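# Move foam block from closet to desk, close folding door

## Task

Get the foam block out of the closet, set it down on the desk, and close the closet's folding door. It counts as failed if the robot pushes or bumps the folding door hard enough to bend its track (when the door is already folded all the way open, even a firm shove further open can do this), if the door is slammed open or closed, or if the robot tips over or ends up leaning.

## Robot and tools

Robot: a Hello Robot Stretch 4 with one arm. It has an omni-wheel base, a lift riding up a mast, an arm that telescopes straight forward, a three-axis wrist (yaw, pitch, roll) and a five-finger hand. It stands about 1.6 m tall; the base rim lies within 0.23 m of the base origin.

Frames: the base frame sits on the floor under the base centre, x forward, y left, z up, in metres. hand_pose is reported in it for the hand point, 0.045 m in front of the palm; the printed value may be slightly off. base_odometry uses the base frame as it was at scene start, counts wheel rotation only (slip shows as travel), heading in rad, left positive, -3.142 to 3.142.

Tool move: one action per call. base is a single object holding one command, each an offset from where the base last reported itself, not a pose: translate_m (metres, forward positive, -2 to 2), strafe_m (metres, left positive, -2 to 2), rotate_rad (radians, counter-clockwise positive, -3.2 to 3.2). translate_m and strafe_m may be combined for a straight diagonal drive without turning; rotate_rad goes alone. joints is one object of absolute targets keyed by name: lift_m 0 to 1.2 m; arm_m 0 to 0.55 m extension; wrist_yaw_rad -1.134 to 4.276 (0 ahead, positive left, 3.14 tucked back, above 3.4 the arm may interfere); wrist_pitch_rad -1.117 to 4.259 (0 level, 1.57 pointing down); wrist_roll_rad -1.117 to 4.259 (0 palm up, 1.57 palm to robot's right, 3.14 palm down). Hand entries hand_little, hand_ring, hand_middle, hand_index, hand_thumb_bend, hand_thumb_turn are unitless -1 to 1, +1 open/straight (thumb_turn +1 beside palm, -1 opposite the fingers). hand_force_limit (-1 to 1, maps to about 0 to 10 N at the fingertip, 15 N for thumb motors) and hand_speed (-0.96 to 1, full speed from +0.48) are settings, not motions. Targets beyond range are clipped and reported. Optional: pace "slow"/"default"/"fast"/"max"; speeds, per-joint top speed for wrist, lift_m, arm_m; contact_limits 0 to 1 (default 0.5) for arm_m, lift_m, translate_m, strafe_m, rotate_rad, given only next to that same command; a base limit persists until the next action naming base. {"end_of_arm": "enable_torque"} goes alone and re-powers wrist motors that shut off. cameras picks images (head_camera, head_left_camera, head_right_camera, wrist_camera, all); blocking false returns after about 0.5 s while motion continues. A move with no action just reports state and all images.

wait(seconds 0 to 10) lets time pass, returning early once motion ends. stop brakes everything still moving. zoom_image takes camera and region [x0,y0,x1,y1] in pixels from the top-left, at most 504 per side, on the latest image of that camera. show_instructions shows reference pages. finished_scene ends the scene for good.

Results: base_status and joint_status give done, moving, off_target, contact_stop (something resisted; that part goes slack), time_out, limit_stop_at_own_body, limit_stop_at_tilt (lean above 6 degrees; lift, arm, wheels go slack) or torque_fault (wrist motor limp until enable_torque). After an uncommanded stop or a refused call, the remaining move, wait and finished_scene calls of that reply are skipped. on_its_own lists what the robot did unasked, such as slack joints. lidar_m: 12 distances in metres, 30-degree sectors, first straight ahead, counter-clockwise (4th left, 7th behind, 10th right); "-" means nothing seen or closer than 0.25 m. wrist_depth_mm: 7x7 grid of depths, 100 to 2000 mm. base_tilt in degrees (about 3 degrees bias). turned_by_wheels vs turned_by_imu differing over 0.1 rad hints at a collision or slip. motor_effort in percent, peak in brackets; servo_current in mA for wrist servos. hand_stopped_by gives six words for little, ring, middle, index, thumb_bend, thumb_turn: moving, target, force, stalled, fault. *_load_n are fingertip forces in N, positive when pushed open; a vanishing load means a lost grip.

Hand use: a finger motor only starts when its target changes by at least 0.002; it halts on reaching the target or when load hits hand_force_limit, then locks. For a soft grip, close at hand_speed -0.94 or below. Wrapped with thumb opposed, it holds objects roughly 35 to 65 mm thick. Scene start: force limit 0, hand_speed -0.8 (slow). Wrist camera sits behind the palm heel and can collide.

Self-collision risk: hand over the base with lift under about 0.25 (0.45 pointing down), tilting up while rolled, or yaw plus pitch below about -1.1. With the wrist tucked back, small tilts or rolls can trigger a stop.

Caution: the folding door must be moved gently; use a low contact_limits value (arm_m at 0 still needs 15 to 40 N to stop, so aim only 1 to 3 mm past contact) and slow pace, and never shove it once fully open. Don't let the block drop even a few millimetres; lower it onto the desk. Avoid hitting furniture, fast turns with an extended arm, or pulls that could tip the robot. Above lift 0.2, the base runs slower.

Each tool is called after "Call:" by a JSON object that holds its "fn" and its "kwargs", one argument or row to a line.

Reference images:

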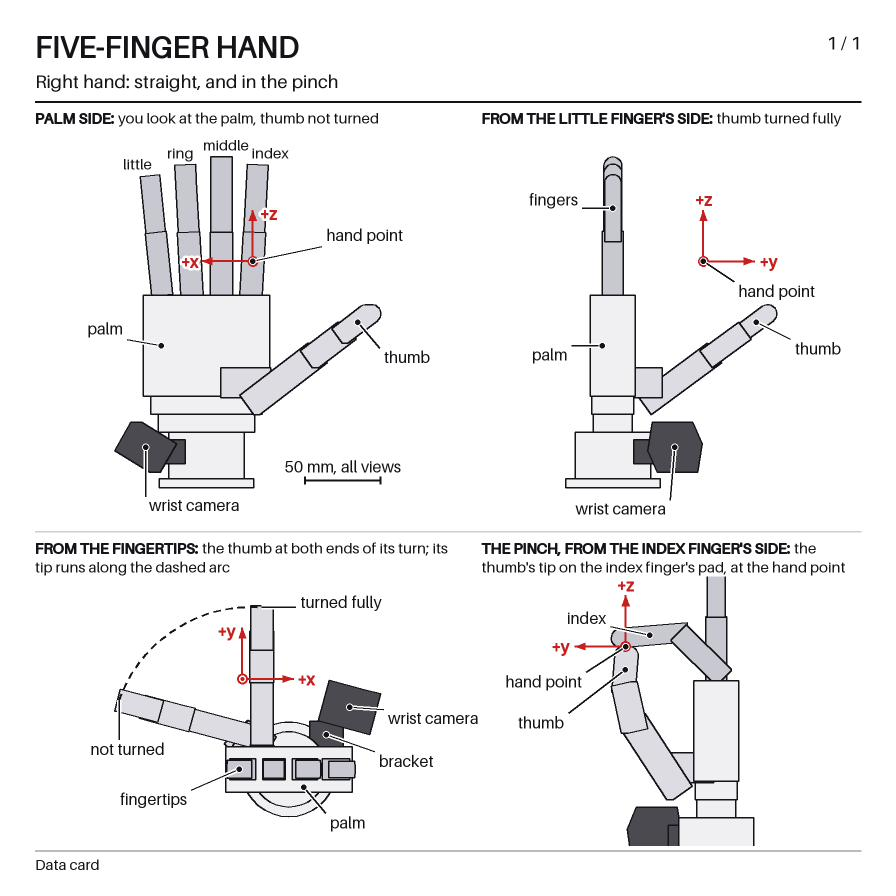

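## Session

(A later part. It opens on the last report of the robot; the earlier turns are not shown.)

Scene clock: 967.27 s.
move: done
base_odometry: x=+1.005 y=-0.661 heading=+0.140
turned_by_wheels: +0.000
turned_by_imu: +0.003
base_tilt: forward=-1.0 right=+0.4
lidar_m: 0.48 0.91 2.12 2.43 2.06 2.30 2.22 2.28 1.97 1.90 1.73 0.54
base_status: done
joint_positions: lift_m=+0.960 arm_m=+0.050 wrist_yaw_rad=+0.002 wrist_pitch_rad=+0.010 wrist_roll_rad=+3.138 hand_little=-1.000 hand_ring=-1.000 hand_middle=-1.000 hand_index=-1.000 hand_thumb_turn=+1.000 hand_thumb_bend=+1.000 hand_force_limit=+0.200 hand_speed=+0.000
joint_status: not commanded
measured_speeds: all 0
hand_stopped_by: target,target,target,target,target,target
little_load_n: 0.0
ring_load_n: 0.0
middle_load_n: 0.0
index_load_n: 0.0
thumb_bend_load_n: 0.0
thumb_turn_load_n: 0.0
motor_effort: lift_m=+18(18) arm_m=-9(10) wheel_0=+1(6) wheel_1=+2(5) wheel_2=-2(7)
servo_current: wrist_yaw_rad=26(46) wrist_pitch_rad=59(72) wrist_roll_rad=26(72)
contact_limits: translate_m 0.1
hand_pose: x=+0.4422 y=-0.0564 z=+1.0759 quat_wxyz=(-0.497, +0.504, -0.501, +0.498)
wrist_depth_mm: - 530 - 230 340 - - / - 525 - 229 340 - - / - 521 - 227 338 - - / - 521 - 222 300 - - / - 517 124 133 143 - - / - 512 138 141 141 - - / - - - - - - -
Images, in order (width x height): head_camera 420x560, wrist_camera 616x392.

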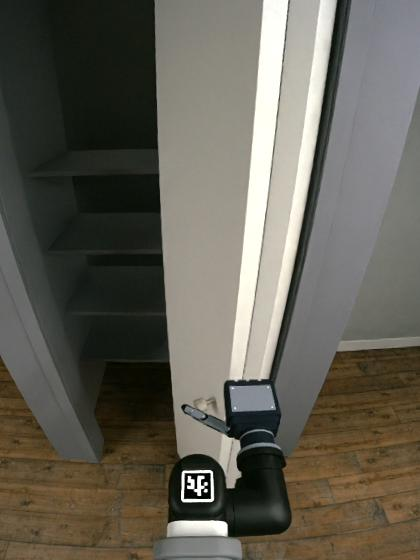

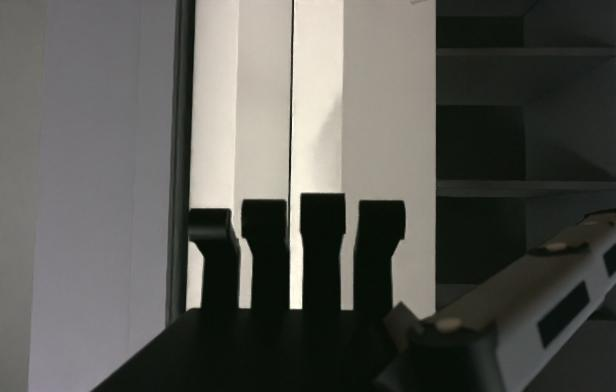

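Call:
{"fn": "move", "kwargs": {
  "base": {"translate_m": 0.06},
  "contact_limits": {"translate_m": 0.1},
  "pace": "slow",
  "cameras": ["wrist_camera"]
}}

Scene clock: 972.37 s.
move: done
base_odometry: x=+1.064 y=-0.653 heading=+0.140
turned_by_wheels: +0.000
turned_by_imu: +0.001
base_tilt: forward=-1.1 right=+0.4
lidar_m: 0.44 0.85 2.03 2.44 2.05 2.38 2.26 2.33 1.99 1.72 1.71 0.45
base_status: done
joint_positions: lift_m=+0.960 arm_m=+0.050 wrist_yaw_rad=+0.002 wrist_pitch_rad=+0.010 wrist_roll_rad=+3.138 hand_little=-1.000 hand_ring=-1.000 hand_middle=-1.000 hand_index=-1.000 hand_thumb_turn=+1.000 hand_thumb_bend=+1.000 hand_force_limit=+0.200 hand_speed=+0.000
joint_status: not commanded
measured_speeds: all 0
hand_stopped_by: target,target,target,target,target,target
little_load_n: 0.0
ring_load_n: 0.0
middle_load_n: 0.0
index_load_n: 0.0
thumb_bend_load_n: 0.0
thumb_turn_load_n: 0.0
motor_effort: lift_m=+18(18) arm_m=-9(10) wheel_0=+1(5) wheel_1=+1(5) wheel_2=+0(7)
servo_current: wrist_yaw_rad=26(46) wrist_pitch_rad=65(72) wrist_roll_rad=33(72)
contact_limits: translate_m 0.1
hand_pose: x=+0.4422 y=-0.0564 z=+1.0759 quat_wxyz=(-0.497, +0.504, -0.501, +0.498)
wrist_depth_mm: - 473 - 171 232 - - / - 469 - 170 231 - - / - 466 - 169 231 - - / - 462 - 162 229 - - / - 455 124 144 144 - - / - 455 138 140 142 - - / - 455 - - - - -
Images, in order (width x height): wrist_camera 616x392.

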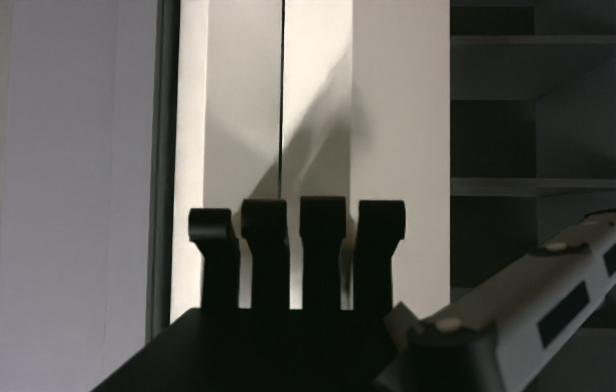

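Call:
{"fn": "move", "kwargs": {
  "base": {"translate_m": 0.06, "strafe_m": 0.05},
  "contact_limits": {"translate_m": 0.15},
  "pace": "slow",
  "cameras": ["wrist_camera", "head_camera"]
}}

Scene clock: 979.43 s.
move: done
base_odometry: x=+1.116 y=-0.595 heading=+0.141
turned_by_wheels: +0.001
turned_by_imu: +0.043
base_tilt: forward=-1.1 right=+0.4
lidar_m: 0.43 0.78 2.05 2.36 2.02 2.41 2.32 2.42 2.08 1.76 1.83 0.46
base_status: done
joint_positions: lift_m=+0.960 arm_m=+0.050 wrist_yaw_rad=+0.004 wrist_pitch_rad=+0.010 wrist_roll_rad=+3.140 hand_little=-1.000 hand_ring=-1.000 hand_middle=-1.000 hand_index=-1.000 hand_thumb_turn=+1.000 hand_thumb_bend=+1.000 hand_force_limit=+0.200 hand_speed=+0.000
joint_status: not commanded
measured_speeds: all 0
hand_stopped_by: target,target,target,target,target,target
little_load_n: -4.0
ring_load_n: 0.0
middle_load_n: -2.0
index_load_n: 0.0
thumb_bend_load_n: 0.0
thumb_turn_load_n: 0.0
motor_effort: lift_m=+18(18) arm_m=+4(10) wheel_0=+14(15) wheel_1=+4(11) wheel_2=-4(14)
servo_current: wrist_yaw_rad=26(46) wrist_pitch_rad=65(72) wrist_roll_rad=39(72)
contact_limits: translate_m 0.15
hand_pose: x=+0.4419 y=-0.0558 z=+1.0759 quat_wxyz=(-0.498, +0.504, -0.501, +0.497)
wrist_depth_mm: 404 - - 173 208 315 759 / 402 - - 172 205 338 759 / 399 - - 170 204 330 759 / 407 - - 164 202 327 750 / 389 - 121 133 210 317 - / 387 - 138 140 142 - - / 384 - - - - - -
pictures: head_camera, wrist_camera
Images, in order (width x height): head_camera 420x560, wrist_camera 616x392.

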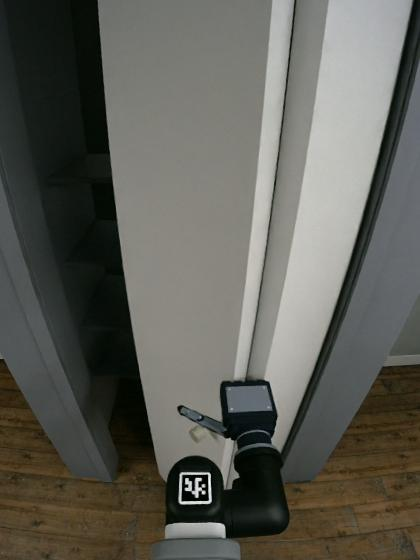

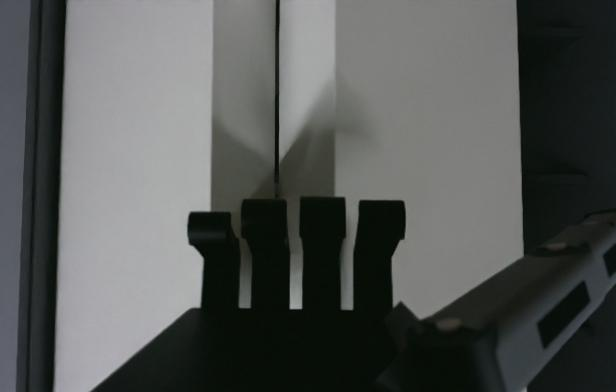

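Call:
{"fn": "move", "kwargs": {
  "base": {"translate_m": -0.02},
  "contact_limits": {"translate_m": 0.15},
  "pace": "slow",
  "cameras": []
}}

Call:
{"fn": "move", "kwargs": {
  "base": {"rotate_rad": -0.043},
  "pace": "slow",
  "cameras": ["wrist_camera"]
}}

Scene clock: 990.20 s.
move: done
base_odometry: x=+1.096 y=-0.597 heading=+0.141
turned_by_wheels: +0.000
turned_by_imu: +0.000
base_tilt: forward=-1.0 right=+0.4
lidar_m: 0.44 0.80 2.06 2.38 2.02 2.40 2.30 2.41 2.05 1.76 1.81 0.46
base_status: done
joint_positions: lift_m=+0.960 arm_m=+0.050 wrist_yaw_rad=+0.002 wrist_pitch_rad=+0.010 wrist_roll_rad=+3.140 hand_little=-1.000 hand_ring=-1.000 hand_middle=-1.000 hand_index=-1.000 hand_thumb_turn=+1.000 hand_thumb_bend=+1.000 hand_force_limit=+0.200 hand_speed=+0.000
joint_status: not commanded
measured_speeds: all 0
hand_stopped_by: target,target,target,target,target,target
little_load_n: 0.0
ring_load_n: 0.0
middle_load_n: 0.0
index_load_n: 0.0
thumb_bend_load_n: 0.0
thumb_turn_load_n: -0.5
motor_effort: lift_m=+18(18) arm_m=+4(5) wheel_0=-2(12) wheel_1=-2(4) wheel_2=+2(7)
servo_current: wrist_yaw_rad=39(46) wrist_pitch_rad=72(72) wrist_roll_rad=33(65)
contact_limits: translate_m 0.15
hand_pose: x=+0.4418 y=-0.0563 z=+1.0760 quat_wxyz=(-0.497, +0.503, -0.502, +0.497)
wrist_depth_mm: 430 - - 190 216 322 759 / 427 - - 188 216 343 788 / 424 - - 187 213 340 798 / 418 - - 176 202 334 - / 418 - 121 133 144 329 - / 418 - 138 141 142 - - / 410 - - - - - -

Scene clock: 990.90 s.
move: done
base_odometry: x=+1.096 y=-0.597 heading=+0.098
turned_by_wheels: -0.043
turned_by_imu: -0.043
base_tilt: forward=-1.1 right=+0.4
lidar_m: 0.44 0.73 1.96 2.37 2.03 2.40 2.31 2.38 2.06 1.74 1.79 0.50
base_status: done
joint_positions: lift_m=+0.960 arm_m=+0.050 wrist_yaw_rad=+0.002 wrist_pitch_rad=+0.010 wrist_roll_rad=+3.140 hand_little=-1.000 hand_ring=-1.000 hand_middle=-1.000 hand_index=-1.000 hand_thumb_turn=+1.000 hand_thumb_bend=+1.000 hand_force_limit=+0.200 hand_speed=+0.000
joint_status: not commanded
measured_speeds: all 0
hand_stopped_by: target,target,target,target,target,target
little_load_n: 0.0
ring_load_n: 0.0
middle_load_n: 0.0
index_load_n: 0.0
thumb_bend_load_n: 0.0
thumb_turn_load_n: 0.0
motor_effort: lift_m=+18(18) arm_m=+4(4) wheel_0=+0(4) wheel_1=+2(3) wheel_2=+1(5)
servo_current: wrist_yaw_rad=33(46) wrist_pitch_rad=65(72) wrist_roll_rad=26(65)
hand_pose: x=+0.4418 y=-0.0563 z=+1.0760 quat_wxyz=(-0.497, +0.503, -0.502, +0.497)
wrist_depth_mm: 449 462 - - 194 279 430 / 442 452 - - 192 274 418 / 442 452 - - 191 273 415 / 439 455 - 110 185 268 404 / 436 452 121 133 145 264 - / 433 452 138 141 187 - - / 427 439 - - - - -
Images, in order (width x height): wrist_camera 616x392.

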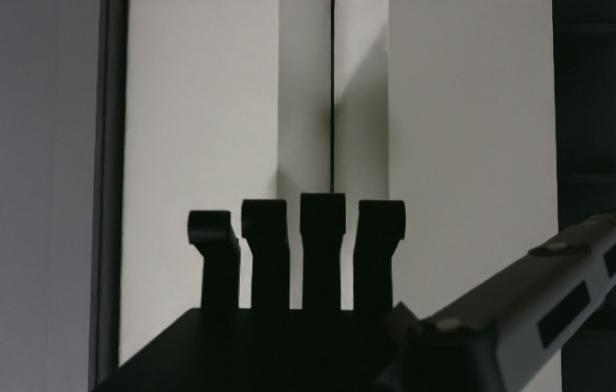

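Call:
{"fn": "move", "kwargs": {
  "base": {"rotate_rad": 0.046},
  "pace": "slow",
  "cameras": ["wrist_camera"]
}}

Scene clock: 1005.13 s.
move: done
base_odometry: x=+1.096 y=-0.597 heading=+0.144
turned_by_wheels: +0.046
turned_by_imu: +0.048
base_tilt: forward=-1.1 right=+0.5
lidar_m: 0.44 0.81 2.09 2.36 2.03 2.38 2.31 2.43 2.07 1.77 1.82 0.47
base_status: done
joint_positions: lift_m=+0.960 arm_m=+0.050 wrist_yaw_rad=+0.002 wrist_pitch_rad=+0.010 wrist_roll_rad=+3.140 hand_little=-1.000 hand_ring=-1.000 hand_middle=-1.000 hand_index=-1.000 hand_thumb_turn=+1.000 hand_thumb_bend=+1.000 hand_force_limit=+0.200 hand_speed=+0.000
joint_status: not commanded
measured_speeds: all 0
hand_stopped_by: target,target,target,target,target,target
little_load_n: 0.0
ring_load_n: 0.0
middle_load_n: 0.0
index_load_n: 0.0
thumb_bend_load_n: 0.0
thumb_turn_load_n: -0.5
motor_effort: lift_m=+18(18) arm_m=+3(4) wheel_0=-2(5) wheel_1=+0(4) wheel_2=+1(4)
servo_current: wrist_yaw_rad=20(39) wrist_pitch_rad=65(72) wrist_roll_rad=46(65)
hand_pose: x=+0.4418 y=-0.0563 z=+1.0760 quat_wxyz=(-0.497, +0.503, -0.502, +0.497)
wrist_depth_mm: 424 - - 187 222 332 750 / 427 - - 186 220 355 750 / 421 - - 183 218 349 788 / 415 - - 177 206 345 778 / 415 - 121 133 144 315 - / 413 - 138 141 142 - - / 407 - - - - - -
Images, in order (width x height): wrist_camera 616x392.

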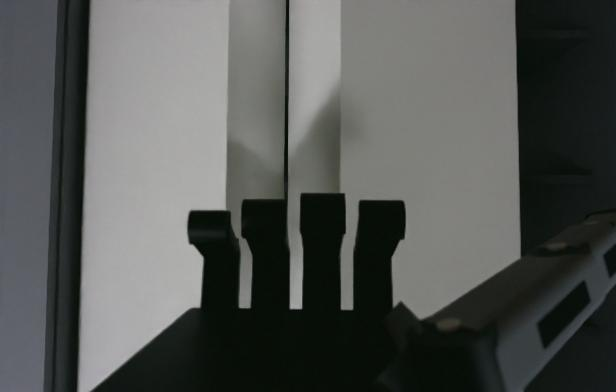

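Call:
{"fn": "move", "kwargs": {
  "base": {"translate_m": 0.065, "strafe_m": 0.035},
  "contact_limits": {"translate_m": 0.15},
  "pace": "slow",
  "cameras": ["wrist_camera"]
}}

Scene clock: 1010.70 s.
move: done
base_odometry: x=+1.156 y=-0.553 heading=+0.145
turned_by_wheels: +0.000
turned_by_imu: +0.008
base_tilt: forward=-1.1 right=+0.4
lidar_m: 0.48 0.62 1.99 2.34 1.99 2.45 2.36 2.48 2.12 1.79 1.86 0.58
base_status: done
joint_positions: lift_m=+0.960 arm_m=+0.050 wrist_yaw_rad=+0.000 wrist_pitch_rad=+0.010 wrist_roll_rad=+3.140 hand_little=-1.000 hand_ring=-1.000 hand_middle=-1.000 hand_index=-1.000 hand_thumb_turn=+1.000 hand_thumb_bend=+1.000 hand_force_limit=+0.200 hand_speed=+0.000
joint_status: not commanded
measured_speeds: all 0
hand_stopped_by: target,target,target,target,target,target
little_load_n: 0.0
ring_load_n: 0.0
middle_load_n: 0.0
index_load_n: 0.0
thumb_bend_load_n: 0.0
thumb_turn_load_n: 0.0
motor_effort: lift_m=+18(18) arm_m=+4(4) wheel_0=+1(8) wheel_1=+3(10) wheel_2=+0(11)
servo_current: wrist_yaw_rad=26(46) wrist_pitch_rad=72(72) wrist_roll_rad=46(72)
contact_limits: translate_m 0.15
hand_pose: x=+0.4417 y=-0.0567 z=+1.0760 quat_wxyz=(-0.497, +0.503, -0.502, +0.498)
wrist_depth_mm: - - - - 247 271 312 / - - - - 244 270 307 / - - - - 242 267 304 / - - - 110 236 265 301 / - - 122 133 145 263 - / - - 138 141 142 - - / - - - - - - -
Images, in order (width x height): wrist_camera 616x392.

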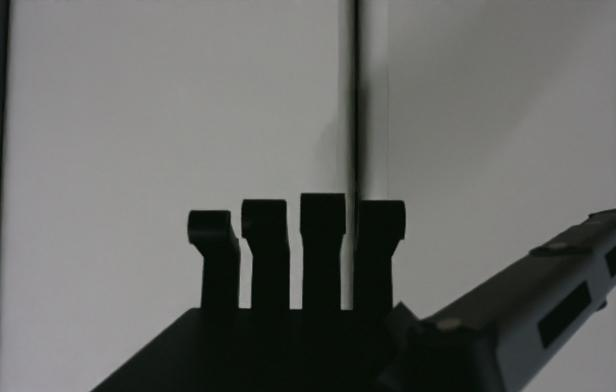

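Call:
{"fn": "wait", "kwargs": {
  "seconds": 0.2,
  "cameras": ["all"]
}}

Scene clock: 1013.50 s.
base_odometry: x=+1.156 y=-0.553 heading=+0.145
turned_by_wheels: +0.000
turned_by_imu: +0.001
base_tilt: forward=-1.1 right=+0.3
lidar_m: 0.48 0.61 2.00 2.32 2.01 2.45 2.37 2.48 2.10 1.81 1.87 0.57
base_status: done
joint_positions: lift_m=+0.960 arm_m=+0.050 wrist_yaw_rad=+0.000 wrist_pitch_rad=+0.010 wrist_roll_rad=+3.140 hand_little=-1.000 hand_ring=-1.000 hand_middle=-1.000 hand_index=-1.000 hand_thumb_turn=+1.000 hand_thumb_bend=+1.000 hand_force_limit=+0.200 hand_speed=+0.000
joint_status: not commanded
measured_speeds: all 0
hand_stopped_by: target,target,target,target,target,target
little_load_n: 0.0
ring_load_n: 0.0
middle_load_n: 0.0
index_load_n: 0.0
thumb_bend_load_n: 0.0
thumb_turn_load_n: 0.0
motor_effort: lift_m=+18(18) arm_m=+4(4) wheel_0=+1(8) wheel_1=+3(10) wheel_2=+0(11)
servo_current: wrist_yaw_rad=39(46) wrist_pitch_rad=65(72) wrist_roll_rad=52(72)
contact_limits: translate_m 0.15
hand_pose: x=+0.4417 y=-0.0567 z=+1.0760 quat_wxyz=(-0.497, +0.503, -0.502, +0.498)
wrist_depth_mm: - - - - 254 279 314 / - - - - 253 277 310 / - - - - 250 274 309 / - - - 110 246 272 304 / - - 121 133 144 270 - / - - 138 141 142 - - / - - - - - - -
wait: 0.20 s; at rest from the start
pictures: head_camera, head_left_camera, head_right_camera, wrist_camera
Images, in order (width x height): head_camera 420x560, head_left_camera 420x672, head_right_camera 420x672, wrist_camera 616x392.

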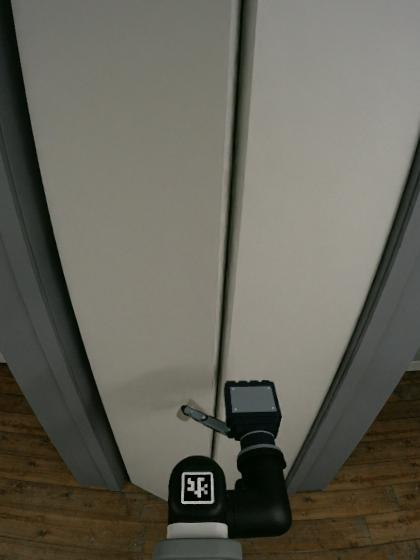

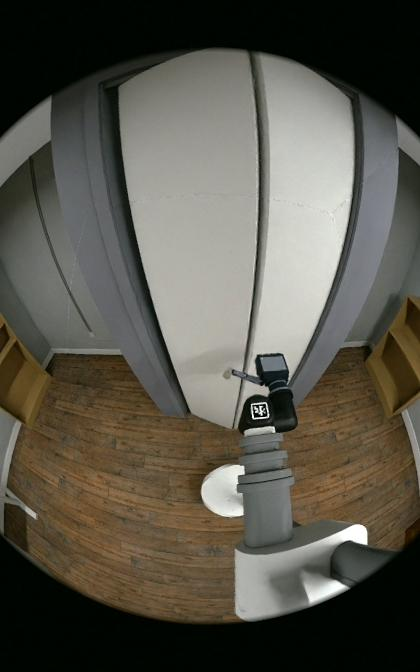

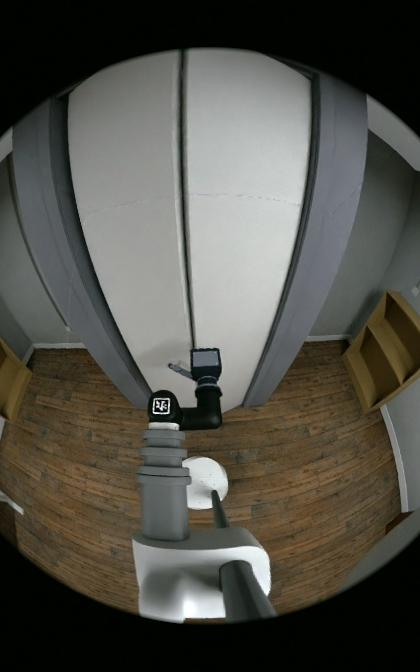

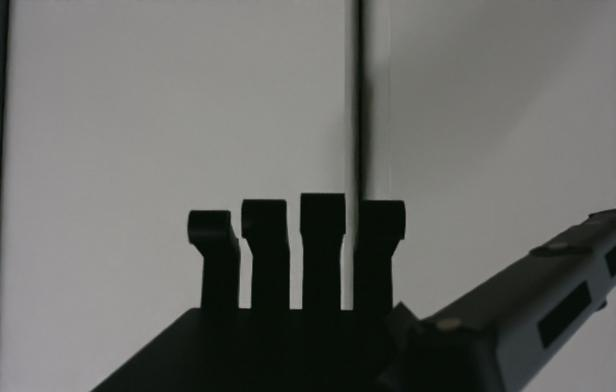

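Call:
{"fn": "move", "kwargs": {
  "base": {"strafe_m": 0.04},
  "pace": "slow",
  "cameras": ["wrist_camera", "head_left_camera", "head_camera"]
}}

Scene clock: 1025.73 s.
move: done
base_odometry: x=+1.150 y=-0.514 heading=+0.145
turned_by_wheels: +0.000
turned_by_imu: +0.001
base_tilt: forward=-1.1 right=+0.5
lidar_m: 0.47 0.64 2.00 2.29 1.97 2.44 2.38 2.50 2.15 1.83 0.89 0.55
base_status: done
joint_positions: lift_m=+0.960 arm_m=+0.050 wrist_yaw_rad=+0.000 wrist_pitch_rad=+0.010 wrist_roll_rad=+3.140 hand_little=-1.000 hand_ring=-1.000 hand_middle=-1.000 hand_index=-1.000 hand_thumb_turn=+1.000 hand_thumb_bend=+1.000 hand_force_limit=+0.200 hand_speed=+0.000
joint_status: not commanded
measured_speeds: all 0
hand_stopped_by: target,target,target,target,target,target
little_load_n: 0.0
ring_load_n: 0.0
middle_load_n: 0.0
index_load_n: 0.0
thumb_bend_load_n: 0.0
thumb_turn_load_n: 0.0
motor_effort: lift_m=+18(18) arm_m=+4(5) wheel_0=-1(8) wheel_1=+2(7) wheel_2=+1(2)
servo_current: wrist_yaw_rad=33(39) wrist_pitch_rad=72(72) wrist_roll_rad=46(72)
hand_pose: x=+0.4417 y=-0.0567 z=+1.0760 quat_wxyz=(-0.497, +0.503, -0.502, +0.498)
wrist_depth_mm: - - - 251 266 303 342 / - - - 255 265 298 338 / - - - 252 262 297 334 / - - - 114 258 296 332 / - - 122 133 144 291 - / - - 138 141 141 - - / - - - - - - -
pictures: head_camera, head_left_camera, wrist_camera
Images, in order (width x height): head_camera 420x560, head_left_camera 420x672, wrist_camera 616x392.

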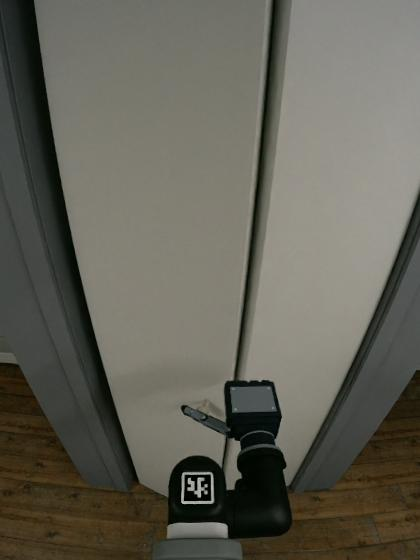

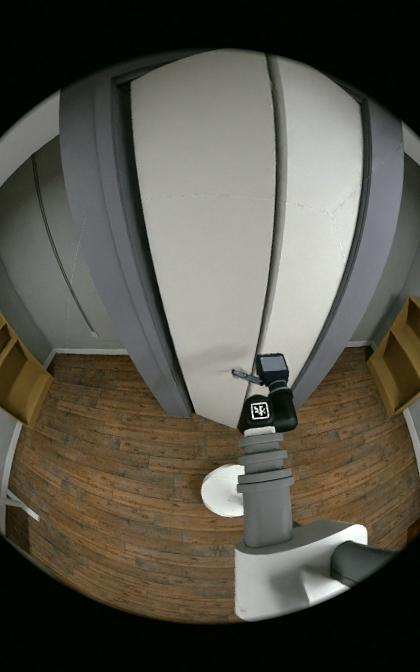

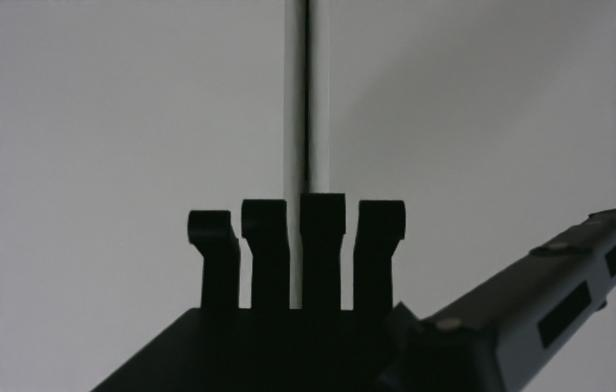

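Call:
{"fn": "move", "kwargs": {
  "joints": {"arm_m": 0.14},
  "speeds": {"arm_m": 0.04},
  "contact_limits": {"arm_m": 0.1},
  "cameras": ["wrist_camera", "head_left_camera"]
}}

Call:
{"fn": "wait", "kwargs": {
  "seconds": 0.5,
  "cameras": ["wrist_camera"]
}}

Scene clock: 1031.67 s.
move: done
base_odometry: x=+1.150 y=-0.514 heading=+0.145
turned_by_wheels: +0.000
turned_by_imu: +0.002
base_tilt: forward=-1.1 right=+0.4
lidar_m: 0.49 0.63 2.00 2.29 1.96 2.44 2.38 2.50 2.15 1.82 0.90 0.56
base_status: not commanded
joint_positions: lift_m=+0.960 arm_m=+0.140 wrist_yaw_rad=+0.000 wrist_pitch_rad=+0.010 wrist_roll_rad=+3.140 hand_little=-1.000 hand_ring=-1.000 hand_middle=-1.000 hand_index=-1.000 hand_thumb_turn=+1.000 hand_thumb_bend=+1.000 hand_force_limit=+0.200 hand_speed=+0.000
joint_status: all done
measured_speeds: all 0
hand_stopped_by: target,target,target,target,target,target
little_load_n: 0.0
ring_load_n: 0.0
middle_load_n: 0.0
index_load_n: 0.0
thumb_bend_load_n: 0.0
thumb_turn_load_n: 0.0
motor_effort: lift_m=+18(18) arm_m=+9(13) wheel_0=+1(1) wheel_1=+2(2) wheel_2=+2(2)
servo_current: wrist_yaw_rad=33(46) wrist_pitch_rad=65(72) wrist_roll_rad=39(65)
contact_limits: arm_m 0.1
hand_pose: x=+0.5314 y=-0.0567 z=+1.0760 quat_wxyz=(-0.497, +0.503, -0.502, +0.498)
wrist_depth_mm: - - - 185 182 204 220 / - - - 183 180 200 218 / - - - 182 179 198 213 / - - - 113 175 195 211 / - - 122 133 178 194 - / - - 138 141 142 - - / - - - - - - -
pictures: head_left_camera, wrist_camera
Images, in order (width x height): head_left_camera 420x672, wrist_camera 616x392.

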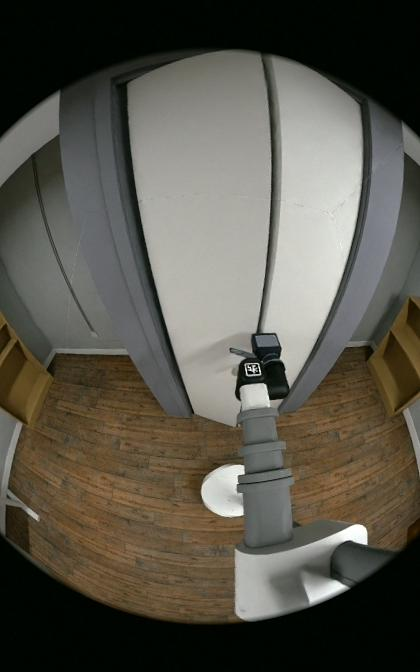

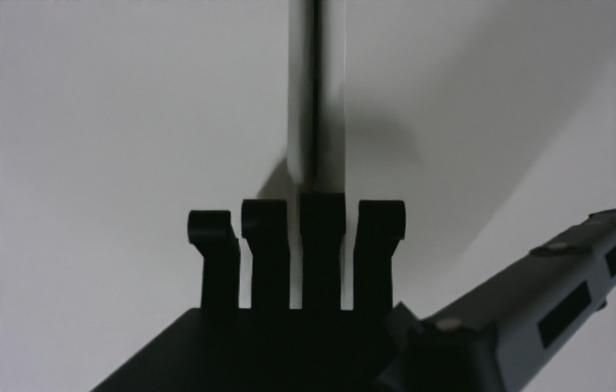

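Scene clock: 1032.17 s.
base_odometry: x=+1.150 y=-0.514 heading=+0.145
turned_by_wheels: +0.000
turned_by_imu: +0.000
base_tilt: forward=-1.1 right=+0.5
lidar_m: 0.50 0.66 2.03 2.30 1.95 2.45 2.36 2.50 2.16 1.84 0.89 0.56
base_status: not commanded
joint_positions: lift_m=+0.960 arm_m=+0.140 wrist_yaw_rad=+0.000 wrist_pitch_rad=+0.010 wrist_roll_rad=+3.140 hand_little=-1.000 hand_ring=-1.000 hand_middle=-1.000 hand_index=-1.000 hand_thumb_turn=+1.000 hand_thumb_bend=+1.000 hand_force_limit=+0.200 hand_speed=+0.000
joint_status: all done
measured_speeds: all 0
hand_stopped_by: target,target,target,target,target,target
little_load_n: 0.0
ring_load_n: 0.0
middle_load_n: 0.0
index_load_n: 0.0
thumb_bend_load_n: 0.0
thumb_turn_load_n: 0.0
motor_effort: lift_m=+18(18) arm_m=+9(13) wheel_0=+0(1) wheel_1=+2(2) wheel_2=+2(2)
servo_current: wrist_yaw_rad=26(46) wrist_pitch_rad=65(72) wrist_roll_rad=72(65)
contact_limits: arm_m 0.1
hand_pose: x=+0.5314 y=-0.0567 z=+1.0760 quat_wxyz=(-0.497, +0.503, -0.502, +0.498)
wrist_depth_mm: - - - 185 182 204 220 / - - - 183 180 200 218 / - - - 182 179 198 213 / - - - 113 176 195 213 / - - 122 133 178 195 - / - - 138 140 142 - - / - - - - - - -
wait: 0.50 s; at rest by 0.27 s
Images, in order (width x height): wrist_camera 616x392.

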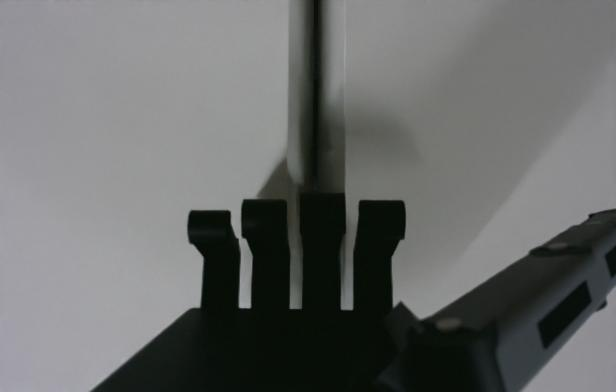

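Call:
{"fn": "move", "kwargs": {
  "joints": {"arm_m": 0.19},
  "speeds": {"arm_m": 0.03},
  "contact_limits": {"arm_m": 0.1},
  "cameras": ["wrist_camera", "head_left_camera"]
}}

Scene clock: 1037.87 s.
move: done
base_odometry: x=+1.150 y=-0.514 heading=+0.145
turned_by_wheels: +0.000
turned_by_imu: +0.001
base_tilt: forward=-1.1 right=+0.5
lidar_m: 0.52 0.66 2.00 2.28 1.96 2.45 2.37 2.50 2.15 1.81 0.90 0.60
base_status: not commanded
joint_positions: lift_m=+0.960 arm_m=+0.190 wrist_yaw_rad=+0.000 wrist_pitch_rad=+0.010 wrist_roll_rad=+3.140 hand_little=-1.000 hand_ring=-1.000 hand_middle=-1.000 hand_index=-1.000 hand_thumb_turn=+1.000 hand_thumb_bend=+1.000 hand_force_limit=+0.200 hand_speed=+0.000
joint_status: all done
measured_speeds: all 0
hand_stopped_by: target,target,target,target,target,target
little_load_n: 0.0
ring_load_n: 0.0
middle_load_n: 0.0
index_load_n: 0.0
thumb_bend_load_n: 0.0
thumb_turn_load_n: 0.0
motor_effort: lift_m=+18(18) arm_m=+9(13) wheel_0=+0(2) wheel_1=+2(2) wheel_2=+2(2)
servo_current: wrist_yaw_rad=33(46) wrist_pitch_rad=65(72) wrist_roll_rad=33(52)
contact_limits: arm_m 0.1
hand_pose: x=+0.5814 y=-0.0567 z=+1.0760 quat_wxyz=(-0.497, +0.503, -0.502, +0.498)
wrist_depth_mm: - - - 179 169 180 189 / - - - - 169 178 187 / - - - - 167 177 186 / - - - 113 165 176 185 / - - 122 133 165 174 - / - - 138 141 142 - - / - - - - - - -
pictures: head_left_camera, wrist_camera
Images, in order (width x height): head_left_camera 420x672, wrist_camera 616x392.

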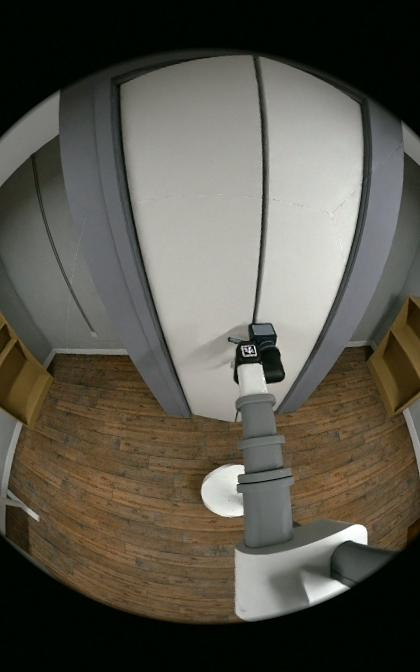

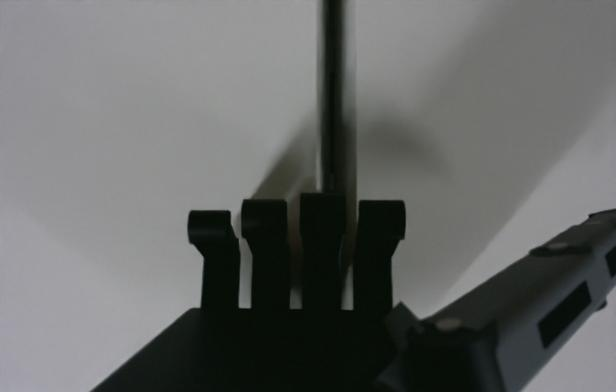

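Call:
{"fn": "move", "kwargs": {
  "joints": {"arm_m": 0.22},
  "speeds": {"arm_m": 0.02},
  "contact_limits": {"arm_m": 0.0},
  "cameras": ["wrist_camera", "head_left_camera"]
}}

Scene clock: 1043.03 s.
move: done
base_odometry: x=+1.150 y=-0.514 heading=+0.145
turned_by_wheels: +0.000
turned_by_imu: +0.001
base_tilt: forward=-1.1 right=+0.5
lidar_m: 0.56 0.66 2.02 2.29 1.96 2.46 2.38 2.51 2.15 1.84 0.87 0.62
base_status: not commanded
joint_positions: lift_m=+0.960 arm_m=+0.220 wrist_yaw_rad=+0.000 wrist_pitch_rad=+0.010 wrist_roll_rad=+3.140 hand_little=-1.000 hand_ring=-1.000 hand_middle=-1.000 hand_index=-1.000 hand_thumb_turn=+1.000 hand_thumb_bend=+1.000 hand_force_limit=+0.200 hand_speed=+0.000
joint_status: all done
measured_speeds: all 0
hand_stopped_by: target,target,target,target,target,target
little_load_n: 0.0
ring_load_n: 0.0
middle_load_n: -0.5
index_load_n: 0.0
thumb_bend_load_n: 0.0
thumb_turn_load_n: 0.0
motor_effort: lift_m=+18(18) arm_m=+9(13) wheel_0=-1(1) wheel_1=+2(2) wheel_2=+2(2)
servo_current: wrist_yaw_rad=26(46) wrist_pitch_rad=65(72) wrist_roll_rad=39(65)
contact_limits: arm_m 0
hand_pose: x=+0.6113 y=-0.0567 z=+1.0760 quat_wxyz=(-0.497, +0.503, -0.502, +0.498)
wrist_depth_mm: - - - - 167 173 177 / - - - - 165 170 176 / - - - - 164 169 175 / - - - 113 163 167 173 / - - 121 133 162 167 - / - - 138 140 142 - - / - - - - - - -
pictures: head_left_camera, wrist_camera
Images, in order (width x height): head_left_camera 420x672, wrist_camera 616x392.

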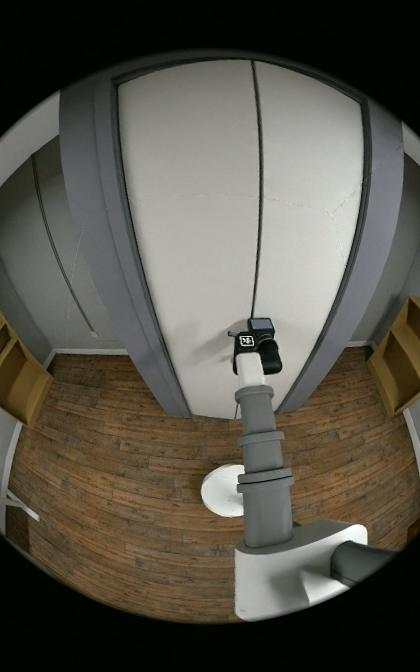

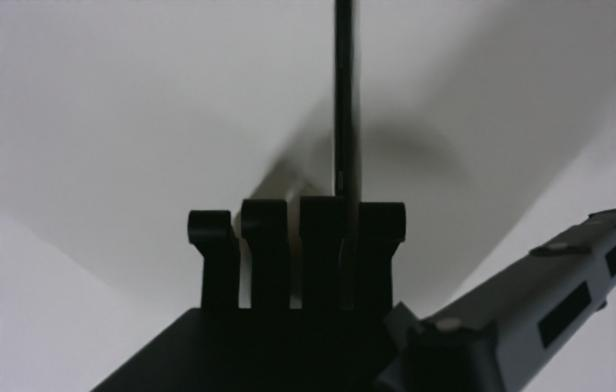

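Call:
{"fn": "move", "kwargs": {
  "joints": {"arm_m": 0.235},
  "speeds": {"arm_m": 0.02},
  "contact_limits": {"arm_m": 0.0},
  "cameras": ["wrist_camera", "head_left_camera"]
}}

Scene clock: 1046.70 s.
move: done
base_odometry: x=+1.150 y=-0.514 heading=+0.145
turned_by_wheels: +0.000
turned_by_imu: +0.002
base_tilt: forward=-1.0 right=+0.4
lidar_m: 0.58 0.68 2.00 2.28 1.96 2.46 2.37 2.48 2.14 1.85 0.90 0.64
base_status: not commanded
joint_positions: lift_m=+0.960 arm_m=+0.235 wrist_yaw_rad=+0.000 wrist_pitch_rad=+0.010 wrist_roll_rad=+3.140 hand_little=-1.000 hand_ring=-1.000 hand_middle=-1.000 hand_index=-1.000 hand_thumb_turn=+1.000 hand_thumb_bend=+1.000 hand_force_limit=+0.200 hand_speed=+0.000
joint_status: all done
measured_speeds: all 0
hand_stopped_by: target,target,target,target,target,target
little_load_n: 0.0
ring_load_n: 0.0
middle_load_n: -0.5
index_load_n: -0.5
thumb_bend_load_n: 0.0
thumb_turn_load_n: 0.0
motor_effort: lift_m=+18(18) arm_m=+11(14) wheel_0=+0(0) wheel_1=+1(2) wheel_2=+2(2)
servo_current: wrist_yaw_rad=26(39) wrist_pitch_rad=65(72) wrist_roll_rad=20(52)
contact_limits: arm_m 0
hand_pose: x=+0.6263 y=-0.0567 z=+1.0760 quat_wxyz=(-0.497, +0.503, -0.502, +0.498)
wrist_depth_mm: - - - - 165 169 172 / - - - - 164 167 171 / - - - - 163 166 - / - - - - 162 165 168 / - - 122 133 160 164 - / - - 138 141 142 - - / - - - - - - -
pictures: head_left_camera, wrist_camera
Images, in order (width x height): head_left_camera 420x672, wrist_camera 616x392.

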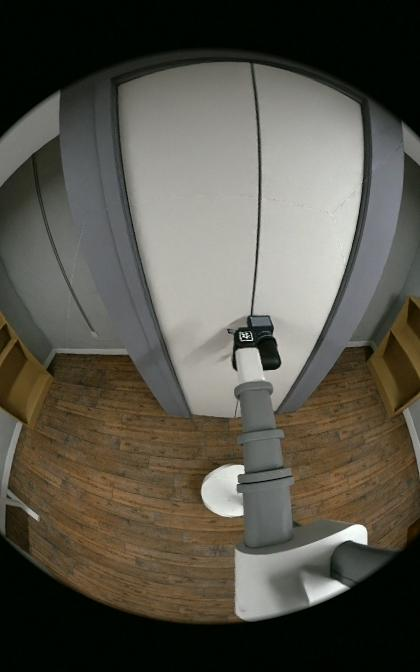

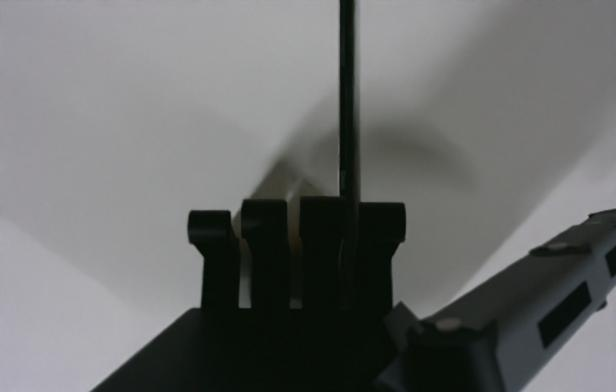

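Call:
{"fn": "move", "kwargs": {
  "joints": {"arm_m": 0.244},
  "speeds": {"arm_m": 0.015},
  "contact_limits": {"arm_m": 0.0},
  "cameras": ["wrist_camera", "head_left_camera"]
}}

Scene clock: 1055.13 s.
move: done
base_odometry: x=+1.150 y=-0.514 heading=+0.145
turned_by_wheels: +0.000
turned_by_imu: +0.001
base_tilt: forward=-1.2 right=+0.4
lidar_m: 0.59 0.68 2.00 2.29 1.95 2.45 2.36 2.48 2.16 1.83 0.87 0.65
base_status: not commanded
joint_positions: lift_m=+0.960 arm_m=+0.244 wrist_yaw_rad=+0.000 wrist_pitch_rad=+0.010 wrist_roll_rad=+3.140 hand_little=-1.000 hand_ring=-1.000 hand_middle=-1.000 hand_index=-1.000 hand_thumb_turn=+1.000 hand_thumb_bend=+1.000 hand_force_limit=+0.200 hand_speed=+0.000
joint_status: all done
measured_speeds: all 0
hand_stopped_by: target,target,target,target,target,target
little_load_n: 0.0
ring_load_n: 0.0
middle_load_n: -0.5
index_load_n: -0.5
thumb_bend_load_n: 0.0
thumb_turn_load_n: 0.0
motor_effort: lift_m=+18(18) arm_m=+10(14) wheel_0=+0(1) wheel_1=+2(2) wheel_2=+2(2)
servo_current: wrist_yaw_rad=39(39) wrist_pitch_rad=65(72) wrist_roll_rad=13(59)
contact_limits: arm_m 0
hand_pose: x=+0.6353 y=-0.0567 z=+1.0760 quat_wxyz=(-0.497, +0.503, -0.502, +0.498)
wrist_depth_mm: - - - - 165 168 169 / - - - - 164 166 168 / - - - - 162 165 - / - - - - 161 164 166 / - - 122 133 160 163 - / - - 138 140 142 - - / - - - - - - -
pictures: head_left_camera, wrist_camera
Images, in order (width x height): head_left_camera 420x672, wrist_camera 616x392.

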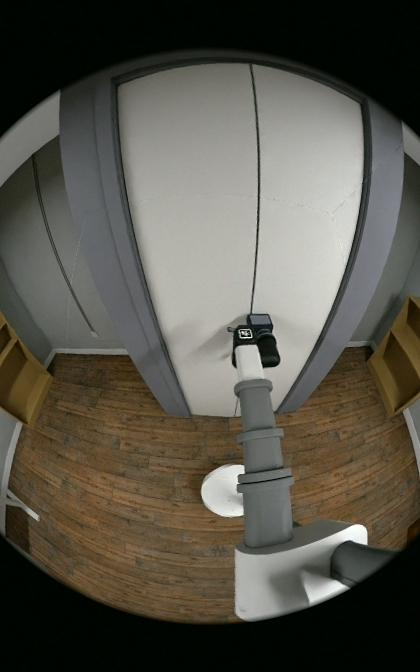

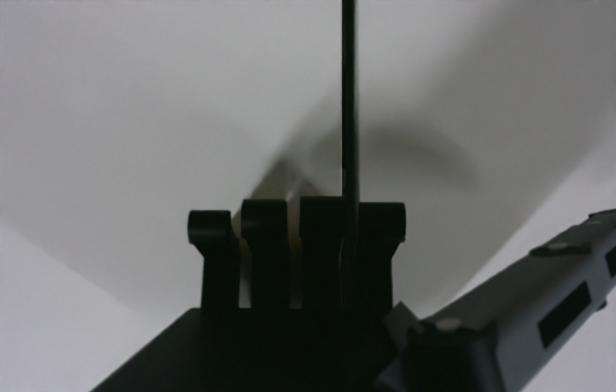

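Call:
{"fn": "move", "kwargs": {
  "joints": {"arm_m": 0.25},
  "speeds": {"arm_m": 0.015},
  "contact_limits": {"arm_m": 0.0},
  "cameras": ["wrist_camera"]
}}

Call:
{"fn": "move", "kwargs": {
  "joints": {"arm_m": 0.255},
  "speeds": {"arm_m": 0.015},
  "contact_limits": {"arm_m": 0.0},
  "cameras": ["wrist_camera"]
}}

Scene clock: 1060.37 s.
move: done
base_odometry: x=+1.150 y=-0.514 heading=+0.145
turned_by_wheels: +0.000
turned_by_imu: +0.001
base_tilt: forward=-1.1 right=+0.4
lidar_m: 0.59 0.66 1.99 2.29 1.97 2.46 2.37 2.51 2.15 1.83 0.88 0.67
base_status: not commanded
joint_positions: lift_m=+0.960 arm_m=+0.250 wrist_yaw_rad=+0.000 wrist_pitch_rad=+0.010 wrist_roll_rad=+3.140 hand_little=-1.000 hand_ring=-1.000 hand_middle=-1.000 hand_index=-1.000 hand_thumb_turn=+1.000 hand_thumb_bend=+1.000 hand_force_limit=+0.200 hand_speed=+0.000
joint_status: all done
measured_speeds: all 0
hand_stopped_by: target,target,target,target,target,target
little_load_n: 0.0
ring_load_n: 0.0
middle_load_n: 0.0
index_load_n: 0.0
thumb_bend_load_n: 0.0
thumb_turn_load_n: -0.5
motor_effort: lift_m=+18(18) arm_m=+9(12) wheel_0=+0(0) wheel_1=+2(2) wheel_2=+2(2)
servo_current: wrist_yaw_rad=26(39) wrist_pitch_rad=65(65) wrist_roll_rad=65(65)
contact_limits: arm_m 0
hand_pose: x=+0.6413 y=-0.0567 z=+1.0760 quat_wxyz=(-0.497, +0.503, -0.502, +0.498)
wrist_depth_mm: - - - - 165 167 167 / - - - - 163 165 167 / - - - - 163 165 - / - - - 112 161 163 164 / - - 121 132 160 162 - / - - 138 140 142 - - / - - - - - - -
Images, in order (width x height): wrist_camera 616x392.

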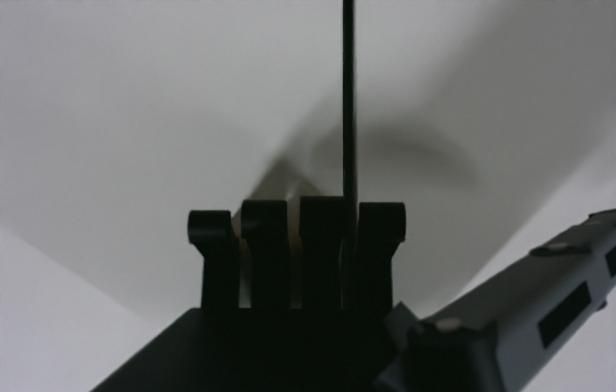

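Scene clock: 1061.03 s.
move: done
base_odometry: x=+1.150 y=-0.514 heading=+0.145
turned_by_wheels: +0.000
turned_by_imu: +0.000
base_tilt: forward=-1.1 right=+0.5
lidar_m: 0.60 0.67 1.99 2.28 1.96 2.45 2.37 2.49 2.16 1.82 0.91 0.66
base_status: not commanded
joint_positions: lift_m=+0.960 arm_m=+0.255 wrist_yaw_rad=+0.000 wrist_pitch_rad=+0.010 wrist_roll_rad=+3.140 hand_little=-1.000 hand_ring=-1.000 hand_middle=-1.000 hand_index=-1.000 hand_thumb_turn=+1.000 hand_thumb_bend=+1.000 hand_force_limit=+0.200 hand_speed=+0.000
joint_status: all done
measured_speeds: all 0
hand_stopped_by: target,target,target,target,target,target
little_load_n: 0.0
ring_load_n: 0.0
middle_load_n: 0.0
index_load_n: 0.0
thumb_bend_load_n: -0.5
thumb_turn_load_n: -0.5
motor_effort: lift_m=+18(18) arm_m=+9(12) wheel_0=+0(1) wheel_1=+2(2) wheel_2=+1(2)
servo_current: wrist_yaw_rad=39(46) wrist_pitch_rad=65(72) wrist_roll_rad=46(72)
contact_limits: arm_m 0
hand_pose: x=+0.6464 y=-0.0567 z=+1.0760 quat_wxyz=(-0.497, +0.503, -0.502, +0.498)
wrist_depth_mm: - - - - 168 169 169 / - - - - 167 168 169 / - - - - 166 167 - / - - - 110 164 165 166 / - - 122 133 163 164 - / - - 138 140 142 - - / - - - - - - -
Images, in order (width x height): wrist_camera 616x392.

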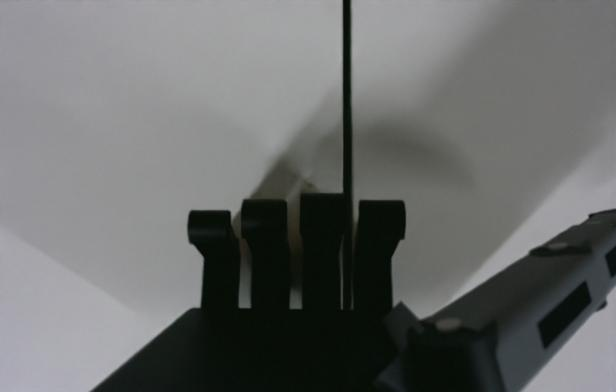

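Call:
{"fn": "wait", "kwargs": {
  "seconds": 1,
  "cameras": ["wrist_camera", "head_left_camera", "head_right_camera"]
}}

Scene clock: 1063.73 s.
base_odometry: x=+1.150 y=-0.514 heading=+0.145
turned_by_wheels: +0.000
turned_by_imu: +0.001
base_tilt: forward=-1.1 right=+0.5
lidar_m: 0.60 0.69 2.00 2.28 1.93 2.46 2.37 2.50 2.14 1.83 0.89 0.67
base_status: not commanded
joint_positions: lift_m=+0.960 arm_m=+0.255 wrist_yaw_rad=+0.000 wrist_pitch_rad=+0.010 wrist_roll_rad=+3.140 hand_little=-1.000 hand_ring=-1.000 hand_middle=-1.000 hand_index=-1.000 hand_thumb_turn=+1.000 hand_thumb_bend=+1.000 hand_force_limit=+0.200 hand_speed=+0.000
joint_status: all done
measured_speeds: all 0
hand_stopped_by: target,target,target,target,target,target
little_load_n: 0.0
ring_load_n: 0.0
middle_load_n: 0.0
index_load_n: 0.0
thumb_bend_load_n: 0.0
thumb_turn_load_n: 0.0
motor_effort: lift_m=+18(18) arm_m=+9(12) wheel_0=+0(1) wheel_1=+2(2) wheel_2=+2(2)
servo_current: wrist_yaw_rad=20(46) wrist_pitch_rad=72(72) wrist_roll_rad=65(72)
contact_limits: arm_m 0
hand_pose: x=+0.6464 y=-0.0567 z=+1.0760 quat_wxyz=(-0.497, +0.503, -0.502, +0.498)
wrist_depth_mm: - - - - 180 180 179 / - - - - 179 178 178 / - - - - 178 177 176 / - - - 110 176 176 176 / - - 122 133 175 175 - / - - 138 141 143 - - / - - - - - - -
wait: 1.00 s; at rest from the start
pictures: head_left_camera, head_right_camera, wrist_camera
Images, in order (width x height): head_left_camera 420x672, head_right_camera 420x672, wrist_camera 616x392.

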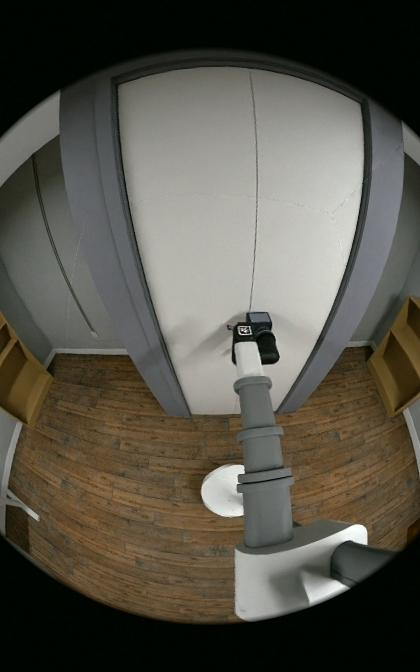

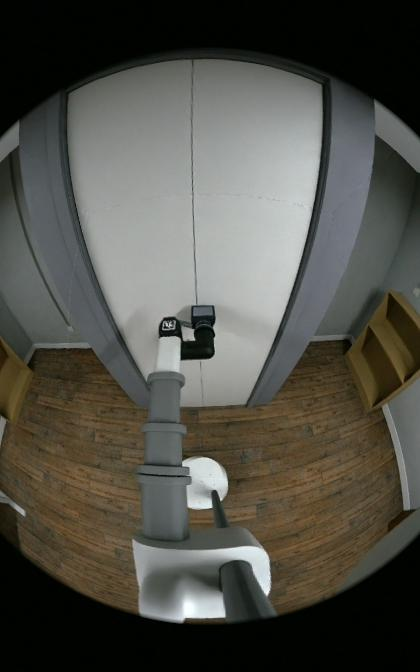

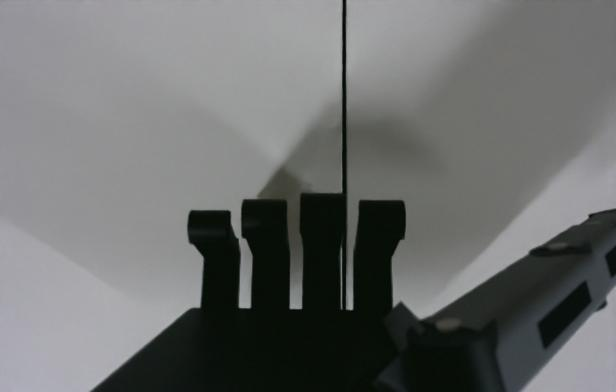

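Call:
{"fn": "move", "kwargs": {
  "joints": {"arm_m": 0.1},
  "pace": "default",
  "cameras": ["wrist_camera", "head_camera"]
}}

Scene clock: 1069.07 s.
move: done
base_odometry: x=+1.150 y=-0.514 heading=+0.145
turned_by_wheels: +0.000
turned_by_imu: +0.001
base_tilt: forward=-1.1 right=+0.5
lidar_m: 0.60 0.68 2.01 2.29 1.97 2.45 2.37 2.49 2.16 1.84 0.90 0.66
base_status: not commanded
joint_positions: lift_m=+0.960 arm_m=+0.100 wrist_yaw_rad=+0.000 wrist_pitch_rad=+0.010 wrist_roll_rad=+3.140 hand_little=-1.000 hand_ring=-1.000 hand_middle=-1.000 hand_index=-1.000 hand_thumb_turn=+1.000 hand_thumb_bend=+1.000 hand_force_limit=+0.200 hand_speed=+0.000
joint_status: all done
measured_speeds: all 0
hand_stopped_by: target,target,target,target,target,target
little_load_n: 0.0
ring_load_n: 0.0
middle_load_n: 0.0
index_load_n: 0.0
thumb_bend_load_n: 0.0
thumb_turn_load_n: 0.0
motor_effort: lift_m=+18(18) arm_m=-9(13) wheel_0=+0(0) wheel_1=+2(2) wheel_2=+2(2)
servo_current: wrist_yaw_rad=26(39) wrist_pitch_rad=65(72) wrist_roll_rad=39(65)
hand_pose: x=+0.4921 y=-0.0567 z=+1.0760 quat_wxyz=(-0.497, +0.503, -0.502, +0.498)
wrist_depth_mm: - - - - 334 336 336 / - - - - 334 334 330 / - - - - 332 330 329 / - - - 110 327 327 327 / - - 122 133 144 327 - / - - 138 141 141 - - / - - - - - - -
pictures: head_camera, wrist_camera
Images, in order (width x height): head_camera 420x560, wrist_camera 616x392.

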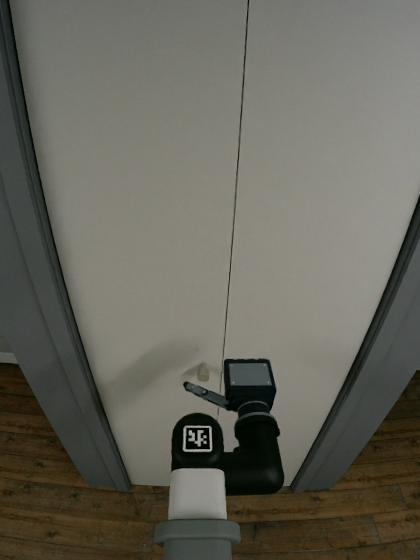

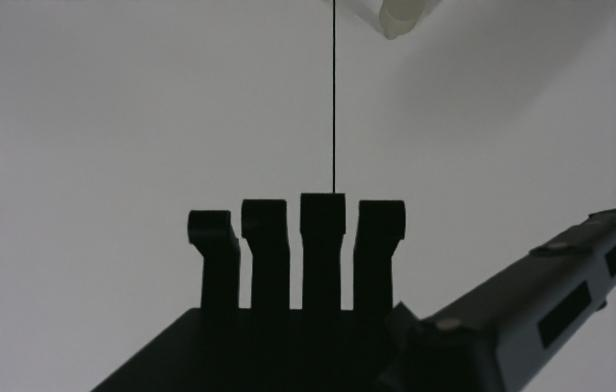

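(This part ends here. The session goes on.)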